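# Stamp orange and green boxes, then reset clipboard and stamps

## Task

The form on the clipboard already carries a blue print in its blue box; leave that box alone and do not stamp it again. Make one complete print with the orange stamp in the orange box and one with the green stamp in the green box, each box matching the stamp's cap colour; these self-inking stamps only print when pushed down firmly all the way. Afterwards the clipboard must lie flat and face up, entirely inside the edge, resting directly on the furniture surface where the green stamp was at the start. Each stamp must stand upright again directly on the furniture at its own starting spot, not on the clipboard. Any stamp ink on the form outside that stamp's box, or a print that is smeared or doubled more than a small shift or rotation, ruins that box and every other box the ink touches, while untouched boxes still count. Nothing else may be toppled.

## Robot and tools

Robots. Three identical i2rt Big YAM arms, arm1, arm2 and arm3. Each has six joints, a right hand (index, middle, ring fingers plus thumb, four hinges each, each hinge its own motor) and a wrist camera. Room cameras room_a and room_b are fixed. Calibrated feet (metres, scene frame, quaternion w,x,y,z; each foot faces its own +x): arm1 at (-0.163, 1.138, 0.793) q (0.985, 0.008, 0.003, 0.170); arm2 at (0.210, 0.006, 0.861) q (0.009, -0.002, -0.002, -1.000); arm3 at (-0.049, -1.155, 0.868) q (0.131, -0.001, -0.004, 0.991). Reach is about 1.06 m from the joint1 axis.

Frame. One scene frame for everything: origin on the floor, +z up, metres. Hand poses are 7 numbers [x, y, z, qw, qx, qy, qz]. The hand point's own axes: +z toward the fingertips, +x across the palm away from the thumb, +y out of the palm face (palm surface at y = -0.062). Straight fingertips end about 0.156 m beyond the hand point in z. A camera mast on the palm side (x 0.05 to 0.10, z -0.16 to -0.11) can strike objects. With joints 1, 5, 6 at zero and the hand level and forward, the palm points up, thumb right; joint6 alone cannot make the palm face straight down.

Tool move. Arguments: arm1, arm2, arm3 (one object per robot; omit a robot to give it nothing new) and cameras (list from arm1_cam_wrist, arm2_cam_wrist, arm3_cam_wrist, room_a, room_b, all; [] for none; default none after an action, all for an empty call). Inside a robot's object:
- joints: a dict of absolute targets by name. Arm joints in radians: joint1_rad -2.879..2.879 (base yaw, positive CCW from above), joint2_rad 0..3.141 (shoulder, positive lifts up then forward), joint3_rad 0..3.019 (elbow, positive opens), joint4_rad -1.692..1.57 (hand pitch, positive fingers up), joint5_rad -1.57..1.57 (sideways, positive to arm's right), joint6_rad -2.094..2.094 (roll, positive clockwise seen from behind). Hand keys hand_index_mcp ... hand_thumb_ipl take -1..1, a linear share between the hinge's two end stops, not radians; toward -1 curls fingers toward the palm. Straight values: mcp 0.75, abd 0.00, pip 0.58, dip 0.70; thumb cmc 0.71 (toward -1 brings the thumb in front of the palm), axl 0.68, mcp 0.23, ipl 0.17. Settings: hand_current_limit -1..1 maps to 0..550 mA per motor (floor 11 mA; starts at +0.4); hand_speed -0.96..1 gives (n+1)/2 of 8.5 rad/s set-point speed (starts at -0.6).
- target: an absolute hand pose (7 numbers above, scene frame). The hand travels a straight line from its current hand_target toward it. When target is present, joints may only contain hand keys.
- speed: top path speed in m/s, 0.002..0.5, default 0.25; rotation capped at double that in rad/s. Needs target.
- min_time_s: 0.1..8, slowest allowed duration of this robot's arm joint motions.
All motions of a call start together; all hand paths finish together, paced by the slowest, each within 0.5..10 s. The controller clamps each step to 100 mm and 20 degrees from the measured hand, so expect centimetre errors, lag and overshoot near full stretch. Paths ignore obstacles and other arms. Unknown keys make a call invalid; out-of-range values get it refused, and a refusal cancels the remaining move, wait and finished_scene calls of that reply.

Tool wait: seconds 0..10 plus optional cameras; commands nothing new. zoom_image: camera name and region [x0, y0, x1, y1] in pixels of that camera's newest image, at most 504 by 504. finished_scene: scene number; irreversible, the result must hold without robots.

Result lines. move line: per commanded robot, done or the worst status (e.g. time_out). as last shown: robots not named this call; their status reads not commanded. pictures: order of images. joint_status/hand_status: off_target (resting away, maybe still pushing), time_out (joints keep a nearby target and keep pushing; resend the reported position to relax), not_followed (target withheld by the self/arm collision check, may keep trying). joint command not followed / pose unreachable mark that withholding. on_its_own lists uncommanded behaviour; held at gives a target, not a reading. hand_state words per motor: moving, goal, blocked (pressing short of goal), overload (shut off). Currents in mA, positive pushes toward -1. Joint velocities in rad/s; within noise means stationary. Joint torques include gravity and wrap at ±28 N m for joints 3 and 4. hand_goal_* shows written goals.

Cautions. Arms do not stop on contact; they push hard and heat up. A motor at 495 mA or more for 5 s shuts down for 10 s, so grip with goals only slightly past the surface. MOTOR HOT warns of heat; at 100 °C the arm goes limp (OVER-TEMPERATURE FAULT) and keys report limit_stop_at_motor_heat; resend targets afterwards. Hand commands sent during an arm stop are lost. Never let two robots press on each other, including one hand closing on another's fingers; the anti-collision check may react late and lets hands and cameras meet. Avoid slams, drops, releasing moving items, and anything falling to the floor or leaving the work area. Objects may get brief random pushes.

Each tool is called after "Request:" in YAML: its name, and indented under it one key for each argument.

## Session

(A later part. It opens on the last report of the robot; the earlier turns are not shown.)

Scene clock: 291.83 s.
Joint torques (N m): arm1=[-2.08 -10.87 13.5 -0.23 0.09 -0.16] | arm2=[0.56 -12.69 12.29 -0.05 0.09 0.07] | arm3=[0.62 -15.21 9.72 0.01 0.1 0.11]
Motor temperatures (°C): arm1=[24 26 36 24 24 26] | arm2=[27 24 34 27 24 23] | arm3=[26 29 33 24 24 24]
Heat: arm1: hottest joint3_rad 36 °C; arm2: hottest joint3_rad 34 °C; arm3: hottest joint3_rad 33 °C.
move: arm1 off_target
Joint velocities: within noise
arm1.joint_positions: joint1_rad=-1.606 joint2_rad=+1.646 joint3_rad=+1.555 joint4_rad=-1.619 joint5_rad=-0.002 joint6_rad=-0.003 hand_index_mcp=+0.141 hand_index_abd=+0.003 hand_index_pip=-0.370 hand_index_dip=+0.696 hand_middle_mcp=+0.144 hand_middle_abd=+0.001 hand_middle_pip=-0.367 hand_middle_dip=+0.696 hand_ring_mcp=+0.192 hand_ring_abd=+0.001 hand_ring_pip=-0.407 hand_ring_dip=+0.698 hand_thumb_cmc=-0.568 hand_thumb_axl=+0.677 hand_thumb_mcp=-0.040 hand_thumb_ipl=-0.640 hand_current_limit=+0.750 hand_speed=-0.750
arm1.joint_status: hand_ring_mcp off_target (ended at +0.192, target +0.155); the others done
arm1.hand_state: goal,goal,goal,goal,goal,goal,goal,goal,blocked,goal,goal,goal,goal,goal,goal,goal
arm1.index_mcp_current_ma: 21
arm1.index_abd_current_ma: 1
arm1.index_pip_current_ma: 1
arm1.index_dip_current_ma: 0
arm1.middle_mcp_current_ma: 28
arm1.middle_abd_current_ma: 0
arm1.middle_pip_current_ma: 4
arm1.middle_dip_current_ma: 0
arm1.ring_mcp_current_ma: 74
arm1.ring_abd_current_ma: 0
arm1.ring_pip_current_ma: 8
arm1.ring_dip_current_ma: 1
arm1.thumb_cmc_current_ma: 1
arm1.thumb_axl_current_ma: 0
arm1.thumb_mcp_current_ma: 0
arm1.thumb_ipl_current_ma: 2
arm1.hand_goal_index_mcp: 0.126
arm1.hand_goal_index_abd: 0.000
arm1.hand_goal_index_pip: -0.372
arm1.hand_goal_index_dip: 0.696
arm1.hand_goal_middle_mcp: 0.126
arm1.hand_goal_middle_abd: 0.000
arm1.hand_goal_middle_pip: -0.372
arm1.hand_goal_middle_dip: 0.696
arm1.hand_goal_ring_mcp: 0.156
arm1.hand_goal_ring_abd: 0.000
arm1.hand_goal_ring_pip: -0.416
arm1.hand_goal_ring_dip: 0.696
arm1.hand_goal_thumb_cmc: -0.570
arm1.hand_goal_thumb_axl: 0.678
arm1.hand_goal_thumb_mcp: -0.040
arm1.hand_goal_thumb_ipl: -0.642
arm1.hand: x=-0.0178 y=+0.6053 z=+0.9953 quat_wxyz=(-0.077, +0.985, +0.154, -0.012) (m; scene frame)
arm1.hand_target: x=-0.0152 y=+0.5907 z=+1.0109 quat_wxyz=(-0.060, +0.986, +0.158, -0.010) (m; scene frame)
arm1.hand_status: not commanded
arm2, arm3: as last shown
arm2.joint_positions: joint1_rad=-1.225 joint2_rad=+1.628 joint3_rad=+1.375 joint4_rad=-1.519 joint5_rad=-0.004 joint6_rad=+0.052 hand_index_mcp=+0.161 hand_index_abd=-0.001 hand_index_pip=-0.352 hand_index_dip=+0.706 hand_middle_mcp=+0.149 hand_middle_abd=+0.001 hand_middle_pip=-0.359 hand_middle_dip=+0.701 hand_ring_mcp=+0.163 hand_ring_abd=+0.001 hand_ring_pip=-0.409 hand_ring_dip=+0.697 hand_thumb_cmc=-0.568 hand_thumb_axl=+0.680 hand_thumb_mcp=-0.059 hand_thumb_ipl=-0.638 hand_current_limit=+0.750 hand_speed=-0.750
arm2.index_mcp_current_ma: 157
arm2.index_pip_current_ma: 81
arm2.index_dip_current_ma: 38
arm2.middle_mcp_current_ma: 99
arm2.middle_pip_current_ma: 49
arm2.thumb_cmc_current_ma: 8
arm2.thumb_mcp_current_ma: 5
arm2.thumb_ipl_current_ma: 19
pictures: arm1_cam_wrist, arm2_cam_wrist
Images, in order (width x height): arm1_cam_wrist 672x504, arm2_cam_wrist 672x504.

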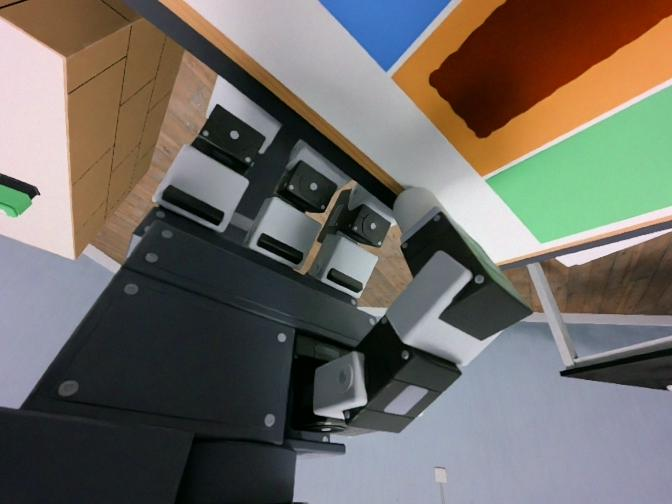

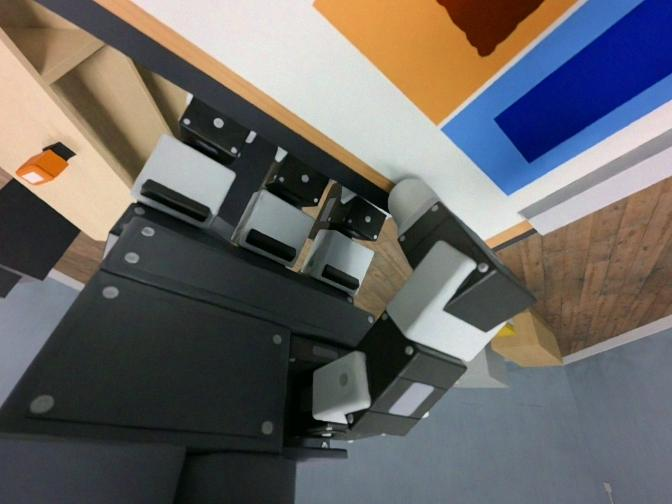

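Request:
move:
  arm1: {"joints": {"hand_thumb_mcp": -0.075, "hand_index_mcp": 0.10, "hand_middle_mcp": 0.11, "hand_ring_mcp": 0.145}}

Request:
move:
  arm1: {"joints": {"hand_thumb_mcp": -0.10}}
  cameras: ["arm1_cam_wrist"]

Scene clock: 292.40 s.
Joint torques (N m): arm1=[-2.02 -10.87 13.52 -0.16 0.09 -0.16] | arm2=[0.56 -12.63 12.29 -0.06 0.09 0.07] | arm3=[0.62 -15.21 9.7 0.01 0.1 0.11]
Motor temperatures (°C): arm1=[24 26 36 24 24 26] | arm2=[27 24 34 27 24 23] | arm3=[26 29 33 24 24 24]
Heat: arm1: hottest joint3_rad 36 °C; arm2: hottest joint3_rad 34 °C; arm3: hottest joint3_rad 33 °C.
move: arm1 off_target
Joint velocities: within noise
arm1.joint_positions: joint1_rad=-1.606 joint2_rad=+1.646 joint3_rad=+1.555 joint4_rad=-1.619 joint5_rad=-0.002 joint6_rad=-0.003 hand_index_mcp=+0.120 hand_index_abd=+0.003 hand_index_pip=-0.369 hand_index_dip=+0.696 hand_middle_mcp=+0.138 hand_middle_abd=+0.001 hand_middle_pip=-0.367 hand_middle_dip=+0.696 hand_ring_mcp=+0.184 hand_ring_abd=+0.001 hand_ring_pip=-0.407 hand_ring_dip=+0.698 hand_thumb_cmc=-0.568 hand_thumb_axl=+0.677 hand_thumb_mcp=-0.065 hand_thumb_ipl=-0.640 hand_current_limit=+0.750 hand_speed=-0.750
arm1.joint_status: hand_index_mcp off_target (ended at +0.120, target +0.100); hand_middle_mcp off_target (ended at +0.138, target +0.110); hand_ring_mcp off_target (ended at +0.184, target +0.145); the others done
arm1.hand_state: blocked,goal,goal,goal,blocked,goal,goal,goal,blocked,goal,goal,goal,goal,goal,goal,goal
arm1.index_mcp_current_ma: 32
arm1.index_abd_current_ma: 1
arm1.index_pip_current_ma: 2
arm1.index_dip_current_ma: 0
arm1.middle_mcp_current_ma: 50
arm1.middle_abd_current_ma: 0
arm1.middle_pip_current_ma: 4
arm1.middle_dip_current_ma: 0
arm1.ring_mcp_current_ma: 80
arm1.ring_abd_current_ma: 0
arm1.ring_pip_current_ma: 8
arm1.ring_dip_current_ma: 1
arm1.thumb_cmc_current_ma: 1
arm1.thumb_axl_current_ma: 0
arm1.thumb_mcp_current_ma: 14
arm1.thumb_ipl_current_ma: 2
arm1.hand_goal_index_mcp: 0.100
arm1.hand_goal_index_abd: 0.000
arm1.hand_goal_index_pip: -0.372
arm1.hand_goal_index_dip: 0.696
arm1.hand_goal_middle_mcp: 0.110
arm1.hand_goal_middle_abd: 0.000
arm1.hand_goal_middle_pip: -0.372
arm1.hand_goal_middle_dip: 0.696
arm1.hand_goal_ring_mcp: 0.146
arm1.hand_goal_ring_abd: 0.000
arm1.hand_goal_ring_pip: -0.416
arm1.hand_goal_ring_dip: 0.696
arm1.hand_goal_thumb_cmc: -0.570
arm1.hand_goal_thumb_axl: 0.678
arm1.hand_goal_thumb_mcp: -0.074
arm1.hand_goal_thumb_ipl: -0.642
arm1.hand: x=-0.0178 y=+0.6054 z=+0.9952 quat_wxyz=(-0.077, +0.985, +0.154, -0.013) (m; scene frame)
arm1.hand_target: x=-0.0152 y=+0.5907 z=+1.0109 quat_wxyz=(-0.060, +0.986, +0.158, -0.010) (m; scene frame)
arm1.hand_status: not commanded
arm2.joint_positions: joint1_rad=-1.225 joint2_rad=+1.628 joint3_rad=+1.375 joint4_rad=-1.519 joint5_rad=-0.004 joint6_rad=+0.052 hand_index_mcp=+0.160 hand_index_abd=-0.001 hand_index_pip=-0.353 hand_index_dip=+0.705 hand_middle_mcp=+0.148 hand_middle_abd=+0.001 hand_middle_pip=-0.360 hand_middle_dip=+0.701 hand_ring_mcp=+0.163 hand_ring_abd=+0.001 hand_ring_pip=-0.409 hand_ring_dip=+0.697 hand_thumb_cmc=-0.568 hand_thumb_axl=+0.680 hand_thumb_mcp=-0.059 hand_thumb_ipl=-0.639 hand_current_limit=+0.750 hand_speed=-0.750
arm2.joint_status: not commanded
arm2.hand_state: blocked,goal,goal,goal,blocked,goal,goal,goal,goal,goal,goal,goal,goal,goal,goal,goal
arm2.index_mcp_current_ma: 149
arm2.index_abd_current_ma: -3
arm2.index_pip_current_ma: 76
arm2.index_dip_current_ma: 35
arm2.middle_mcp_current_ma: 96
arm2.middle_abd_current_ma: 2
arm2.middle_pip_current_ma: 46
arm2.middle_dip_current_ma: 18
arm2.ring_mcp_current_ma: 71
arm2.ring_abd_current_ma: 2
arm2.ring_pip_current_ma: 24
arm2.ring_dip_current_ma: 3
arm2.thumb_cmc_current_ma: 8
arm2.thumb_axl_current_ma: 8
arm2.thumb_mcp_current_ma: 2
arm2.thumb_ipl_current_ma: 16
arm2.hand_goal_index_mcp: 0.126
arm2.hand_goal_index_abd: 0.000
arm2.hand_goal_index_pip: -0.372
arm2.hand_goal_index_dip: 0.696
arm2.hand_goal_middle_mcp: 0.126
arm2.hand_goal_middle_abd: 0.000
arm2.hand_goal_middle_pip: -0.372
arm2.hand_goal_middle_dip: 0.696
arm2.hand_goal_ring_mcp: 0.146
arm2.hand_goal_ring_abd: 0.000
arm2.hand_goal_ring_pip: -0.416
arm2.hand_goal_ring_dip: 0.696
arm2.hand_goal_thumb_cmc: -0.570
arm2.hand_goal_thumb_axl: 0.678
arm2.hand_goal_thumb_mcp: -0.060
arm2.hand_goal_thumb_ipl: -0.642
arm2.hand: x=+0.0530 y=+0.4957 z=+1.0089 quat_wxyz=(-0.017, +0.155, -0.983, +0.100) (m; scene frame)
arm2.hand_target: x=+0.0429 y=+0.5146 z=+1.0354 quat_wxyz=(-0.011, +0.158, -0.985, +0.068) (m; scene frame)
arm2.hand_status: not commanded
arm3: as last shown
pictures: none

Scene clock: 292.87 s.
Joint torques (N m): arm1=[-2.02 -10.93 13.52 -0.17 0.1 -0.16] | arm2=[0.62 -12.63 12.3 -0.06 0.09 0.07] | arm3=[0.67 -15.27 9.7 0.01 0.11 0.11]
Motor temperatures (°C): arm1=[24 26 36 24 24 26] | arm2=[27 24 34 27 24 23] | arm3=[26 29 33 24 24 24]
Heat: arm1: hottest joint3_rad 36 °C; arm2: hottest joint3_rad 34 °C; arm3: hottest joint3_rad 33 °C.
move: arm1 done
Joint velocities: within noise
arm1.joint_positions: joint1_rad=-1.606 joint2_rad=+1.646 joint3_rad=+1.555 joint4_rad=-1.619 joint5_rad=-0.002 joint6_rad=-0.003 hand_index_mcp=+0.120 hand_index_abd=+0.003 hand_index_pip=-0.368 hand_index_dip=+0.696 hand_middle_mcp=+0.138 hand_middle_abd=+0.001 hand_middle_pip=-0.366 hand_middle_dip=+0.697 hand_ring_mcp=+0.184 hand_ring_abd=+0.001 hand_ring_pip=-0.406 hand_ring_dip=+0.699 hand_thumb_cmc=-0.568 hand_thumb_axl=+0.677 hand_thumb_mcp=-0.082 hand_thumb_ipl=-0.640 hand_current_limit=+0.750 hand_speed=-0.750
arm1.joint_status: all done
arm1.hand_state: blocked,goal,goal,goal,blocked,goal,goal,goal,blocked,goal,goal,goal,goal,goal,goal,goal
arm1.index_mcp_current_ma: 32
arm1.index_abd_current_ma: 1
arm1.index_pip_current_ma: 3
arm1.index_dip_current_ma: 0
arm1.middle_mcp_current_ma: 50
arm1.middle_abd_current_ma: 0
arm1.middle_pip_current_ma: 5
arm1.middle_dip_current_ma: 0
arm1.ring_mcp_current_ma: 80
arm1.ring_abd_current_ma: 0
arm1.ring_pip_current_ma: 10
arm1.ring_dip_current_ma: 2
arm1.thumb_cmc_current_ma: 1
arm1.thumb_axl_current_ma: 0
arm1.thumb_mcp_current_ma: 35
arm1.thumb_ipl_current_ma: 2
arm1.hand_goal_index_mcp: 0.100
arm1.hand_goal_index_abd: 0.000
arm1.hand_goal_index_pip: -0.372
arm1.hand_goal_index_dip: 0.696
arm1.hand_goal_middle_mcp: 0.110
arm1.hand_goal_middle_abd: 0.000
arm1.hand_goal_middle_pip: -0.372
arm1.hand_goal_middle_dip: 0.696
arm1.hand_goal_ring_mcp: 0.146
arm1.hand_goal_ring_abd: 0.000
arm1.hand_goal_ring_pip: -0.416
arm1.hand_goal_ring_dip: 0.696
arm1.hand_goal_thumb_cmc: -0.570
arm1.hand_goal_thumb_axl: 0.678
arm1.hand_goal_thumb_mcp: -0.100
arm1.hand_goal_thumb_ipl: -0.642
arm1.hand: x=-0.0178 y=+0.6054 z=+0.9952 quat_wxyz=(-0.077, +0.985, +0.154, -0.013) (m; scene frame)
arm1.hand_target: x=-0.0152 y=+0.5907 z=+1.0109 quat_wxyz=(-0.060, +0.986, +0.158, -0.010) (m; scene frame)
arm1.hand_status: not commanded
arm2, arm3: as last shown
arm2.ring_dip_current_ma: 4
arm2.thumb_ipl_current_ma: 15
pictures: arm1_cam_wrist
Images, in order (width x height): arm1_cam_wrist 672x504.

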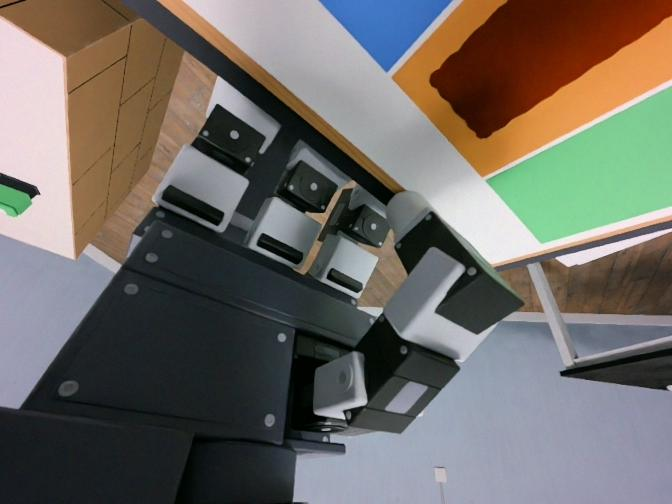

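Request:
move:
  arm1: {"joints": {"hand_thumb_mcp": -0.135, "hand_index_mcp": 0.095, "hand_middle_mcp": 0.10, "hand_ring_mcp": 0.14}}

Request:
move:
  arm2: {"joints": {"hand_thumb_mcp": 0.0}}
  cameras: ["arm1_cam_wrist", "arm2_cam_wrist"]

Scene clock: 293.63 s.
Joint torques (N m): arm1=[-1.96 -10.87 13.53 -0.2 0.09 -0.16] | arm2=[0.62 -12.63 12.27 -0.03 0.09 0.08] | arm3=[0.62 -15.27 9.72 0.01 0.1 0.11]
Motor temperatures (°C): arm1=[24 26 36 24 24 26] | arm2=[27 24 34 27 24 23] | arm3=[26 29 33 24 24 24]
Heat: arm1: hottest joint3_rad 36 °C; arm2: hottest joint3_rad 34 °C; arm3: hottest joint3_rad 33 °C.
move: arm1 off_target
Joint velocities: within noise
arm1.joint_positions: joint1_rad=-1.606 joint2_rad=+1.646 joint3_rad=+1.555 joint4_rad=-1.619 joint5_rad=-0.002 joint6_rad=-0.003 hand_index_mcp=+0.120 hand_index_abd=+0.003 hand_index_pip=-0.367 hand_index_dip=+0.696 hand_middle_mcp=+0.137 hand_middle_abd=+0.001 hand_middle_pip=-0.364 hand_middle_dip=+0.697 hand_ring_mcp=+0.184 hand_ring_abd=+0.001 hand_ring_pip=-0.405 hand_ring_dip=+0.699 hand_thumb_cmc=-0.568 hand_thumb_axl=+0.677 hand_thumb_mcp=-0.117 hand_thumb_ipl=-0.640 hand_current_limit=+0.750 hand_speed=-0.750
arm1.joint_status: hand_index_mcp off_target (ended at +0.120, target +0.095); hand_middle_mcp off_target (ended at +0.137, target +0.100); hand_ring_mcp off_target (ended at +0.184, target +0.140); the others done
arm1.hand_state: blocked,goal,goal,goal,blocked,goal,goal,goal,blocked,goal,goal,goal,goal,goal,goal,goal
arm1.index_mcp_current_ma: 42
arm1.index_abd_current_ma: 1
arm1.index_pip_current_ma: 4
arm1.index_dip_current_ma: 0
arm1.middle_mcp_current_ma: 76
arm1.middle_abd_current_ma: 0
arm1.middle_pip_current_ma: 7
arm1.middle_dip_current_ma: 1
arm1.ring_mcp_current_ma: 98
arm1.ring_abd_current_ma: 0
arm1.ring_pip_current_ma: 12
arm1.ring_dip_current_ma: 2
arm1.thumb_cmc_current_ma: 1
arm1.thumb_axl_current_ma: 0
arm1.thumb_mcp_current_ma: 32
arm1.thumb_ipl_current_ma: 2
arm1.hand_goal_index_mcp: 0.096
arm1.hand_goal_index_abd: 0.000
arm1.hand_goal_index_pip: -0.372
arm1.hand_goal_index_dip: 0.696
arm1.hand_goal_middle_mcp: 0.100
arm1.hand_goal_middle_abd: 0.000
arm1.hand_goal_middle_pip: -0.372
arm1.hand_goal_middle_dip: 0.696
arm1.hand_goal_ring_mcp: 0.140
arm1.hand_goal_ring_abd: 0.000
arm1.hand_goal_ring_pip: -0.416
arm1.hand_goal_ring_dip: 0.696
arm1.hand_goal_thumb_cmc: -0.570
arm1.hand_goal_thumb_axl: 0.678
arm1.hand_goal_thumb_mcp: -0.134
arm1.hand_goal_thumb_ipl: -0.642
arm1.hand: x=-0.0178 y=+0.6054 z=+0.9952 quat_wxyz=(-0.077, +0.985, +0.154, -0.013) (m; scene frame)
arm1.hand_target: x=-0.0152 y=+0.5907 z=+1.0109 quat_wxyz=(-0.060, +0.986, +0.158, -0.010) (m; scene frame)
arm1.hand_status: not commanded
arm2, arm3: as last shown
arm2.joint_positions: joint1_rad=-1.225 joint2_rad=+1.628 joint3_rad=+1.375 joint4_rad=-1.519 joint5_rad=-0.004 joint6_rad=+0.052 hand_index_mcp=+0.160 hand_index_abd=-0.001 hand_index_pip=-0.353 hand_index_dip=+0.705 hand_middle_mcp=+0.148 hand_middle_abd=+0.001 hand_middle_pip=-0.360 hand_middle_dip=+0.701 hand_ring_mcp=+0.163 hand_ring_abd=+0.001 hand_ring_pip=-0.409 hand_ring_dip=+0.698 hand_thumb_cmc=-0.568 hand_thumb_axl=+0.680 hand_thumb_mcp=-0.059 hand_thumb_ipl=-0.639 hand_current_limit=+0.750 hand_speed=-0.750
arm2.ring_dip_current_ma: 5
arm2.thumb_mcp_current_ma: 4
arm2.thumb_ipl_current_ma: 12
pictures: none

Scene clock: 294.17 s.
Joint torques (N m): arm1=[-1.96 -10.87 13.52 -0.17 0.09 -0.16] | arm2=[0.56 -12.69 12.29 -0.06 0.09 0.07] | arm3=[0.62 -15.21 9.7 -0.01 0.11 0.11]
Motor temperatures (°C): arm1=[24 26 37 24 24 26] | arm2=[27 24 34 27 24 23] | arm3=[26 29 33 24 24 24]
Heat: arm1: hottest joint3_rad 37 °C; arm2: hottest joint3_rad 34 °C; arm3: hottest joint3_rad 33 °C.
move: arm2 done
Joint velocities: within noise
arm1, arm3: as last shown
arm1.joint_positions: joint1_rad=-1.606 joint2_rad=+1.646 joint3_rad=+1.555 joint4_rad=-1.620 joint5_rad=-0.002 joint6_rad=-0.003 hand_index_mcp=+0.120 hand_index_abd=+0.003 hand_index_pip=-0.367 hand_index_dip=+0.696 hand_middle_mcp=+0.133 hand_middle_abd=+0.001 hand_middle_pip=-0.364 hand_middle_dip=+0.697 hand_ring_mcp=+0.177 hand_ring_abd=+0.001 hand_ring_pip=-0.405 hand_ring_dip=+0.699 hand_thumb_cmc=-0.568 hand_thumb_axl=+0.677 hand_thumb_mcp=-0.132 hand_thumb_ipl=-0.640 hand_current_limit=+0.750 hand_speed=-0.750
arm1.index_mcp_current_ma: 41
arm1.middle_mcp_current_ma: 65
arm1.ring_mcp_current_ma: 76
arm1.thumb_mcp_current_ma: 2
arm1.hand: x=-0.0179 y=+0.6055 z=+0.9952 quat_wxyz=(-0.077, +0.985, +0.154, -0.013) (m; scene frame)
arm2.joint_positions: joint1_rad=-1.225 joint2_rad=+1.628 joint3_rad=+1.375 joint4_rad=-1.519 joint5_rad=-0.004 joint6_rad=+0.052 hand_index_mcp=+0.156 hand_index_abd=-0.001 hand_index_pip=-0.356 hand_index_dip=+0.704 hand_middle_mcp=+0.147 hand_middle_abd=+0.001 hand_middle_pip=-0.362 hand_middle_dip=+0.700 hand_ring_mcp=+0.163 hand_ring_abd=+0.001 hand_ring_pip=-0.409 hand_ring_dip=+0.698 hand_thumb_cmc=-0.568 hand_thumb_axl=+0.680 hand_thumb_mcp=-0.007 hand_thumb_ipl=-0.641 hand_current_limit=+0.750 hand_speed=-0.750
arm2.joint_status: all done
arm2.hand_state: blocked,goal,goal,goal,blocked,goal,goal,goal,goal,goal,goal,goal,goal,goal,goal,goal
arm2.index_mcp_current_ma: 130
arm2.index_abd_current_ma: -3
arm2.index_pip_current_ma: 64
arm2.index_dip_current_ma: 29
arm2.middle_mcp_current_ma: 87
arm2.middle_abd_current_ma: 2
arm2.middle_pip_current_ma: 38
arm2.middle_dip_current_ma: 15
arm2.ring_mcp_current_ma: 71
arm2.ring_abd_current_ma: 2
arm2.ring_pip_current_ma: 24
arm2.ring_dip_current_ma: 5
arm2.thumb_cmc_current_ma: 8
arm2.thumb_axl_current_ma: 8
arm2.thumb_mcp_current_ma: -35
arm2.thumb_ipl_current_ma: 3
arm2.hand_goal_index_mcp: 0.126
arm2.hand_goal_index_abd: 0.000
arm2.hand_goal_index_pip: -0.372
arm2.hand_goal_index_dip: 0.696
arm2.hand_goal_middle_mcp: 0.126
arm2.hand_goal_middle_abd: 0.000
arm2.hand_goal_middle_pip: -0.372
arm2.hand_goal_middle_dip: 0.696
arm2.hand_goal_ring_mcp: 0.146
arm2.hand_goal_ring_abd: 0.000
arm2.hand_goal_ring_pip: -0.416
arm2.hand_goal_ring_dip: 0.696
arm2.hand_goal_thumb_cmc: -0.570
arm2.hand_goal_thumb_axl: 0.678
arm2.hand_goal_thumb_mcp: 0.000
arm2.hand_goal_thumb_ipl: -0.642
arm2.hand: x=+0.0530 y=+0.4957 z=+1.0089 quat_wxyz=(-0.017, +0.155, -0.983, +0.100) (m; scene frame)
arm2.hand_target: x=+0.0429 y=+0.5146 z=+1.0354 quat_wxyz=(-0.011, +0.158, -0.985, +0.068) (m; scene frame)
arm2.hand_status: not commanded
pictures: arm1_cam_wrist, arm2_cam_wrist
Images, in order (width x height): arm1_cam_wrist 672x504, arm2_cam_wrist 672x504.

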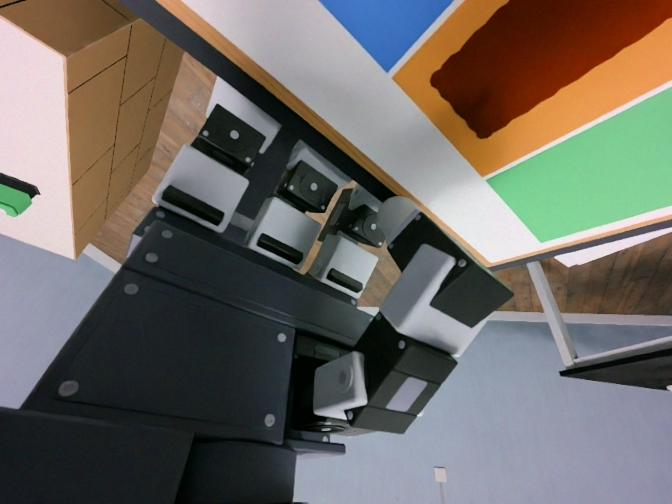

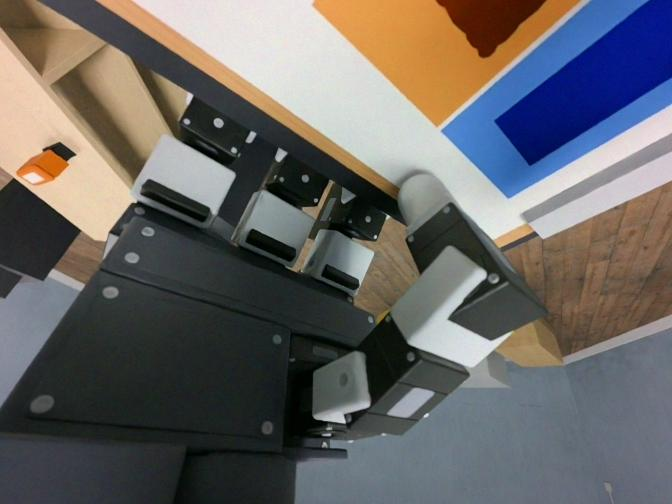

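Request:
zoom_image:
  camera: "arm1_cam_wrist"
  region: [280, 120, 560, 330]

Request:
zoom_image:
  camera: "arm2_cam_wrist"
  region: [280, 120, 560, 330]

Scaled by 1.800 from the camera's 672x504 image, which has a finer 960x720 frame.

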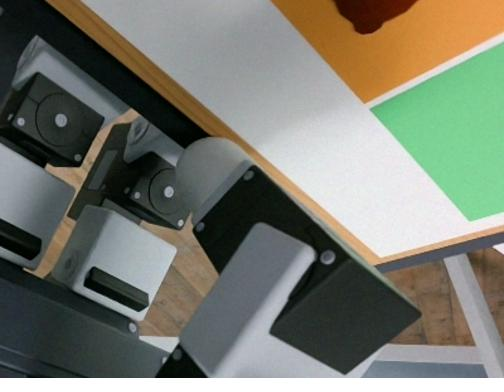

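Scaled by 1.800 from the camera's 672x504 image, which has a finer 960x720 frame.

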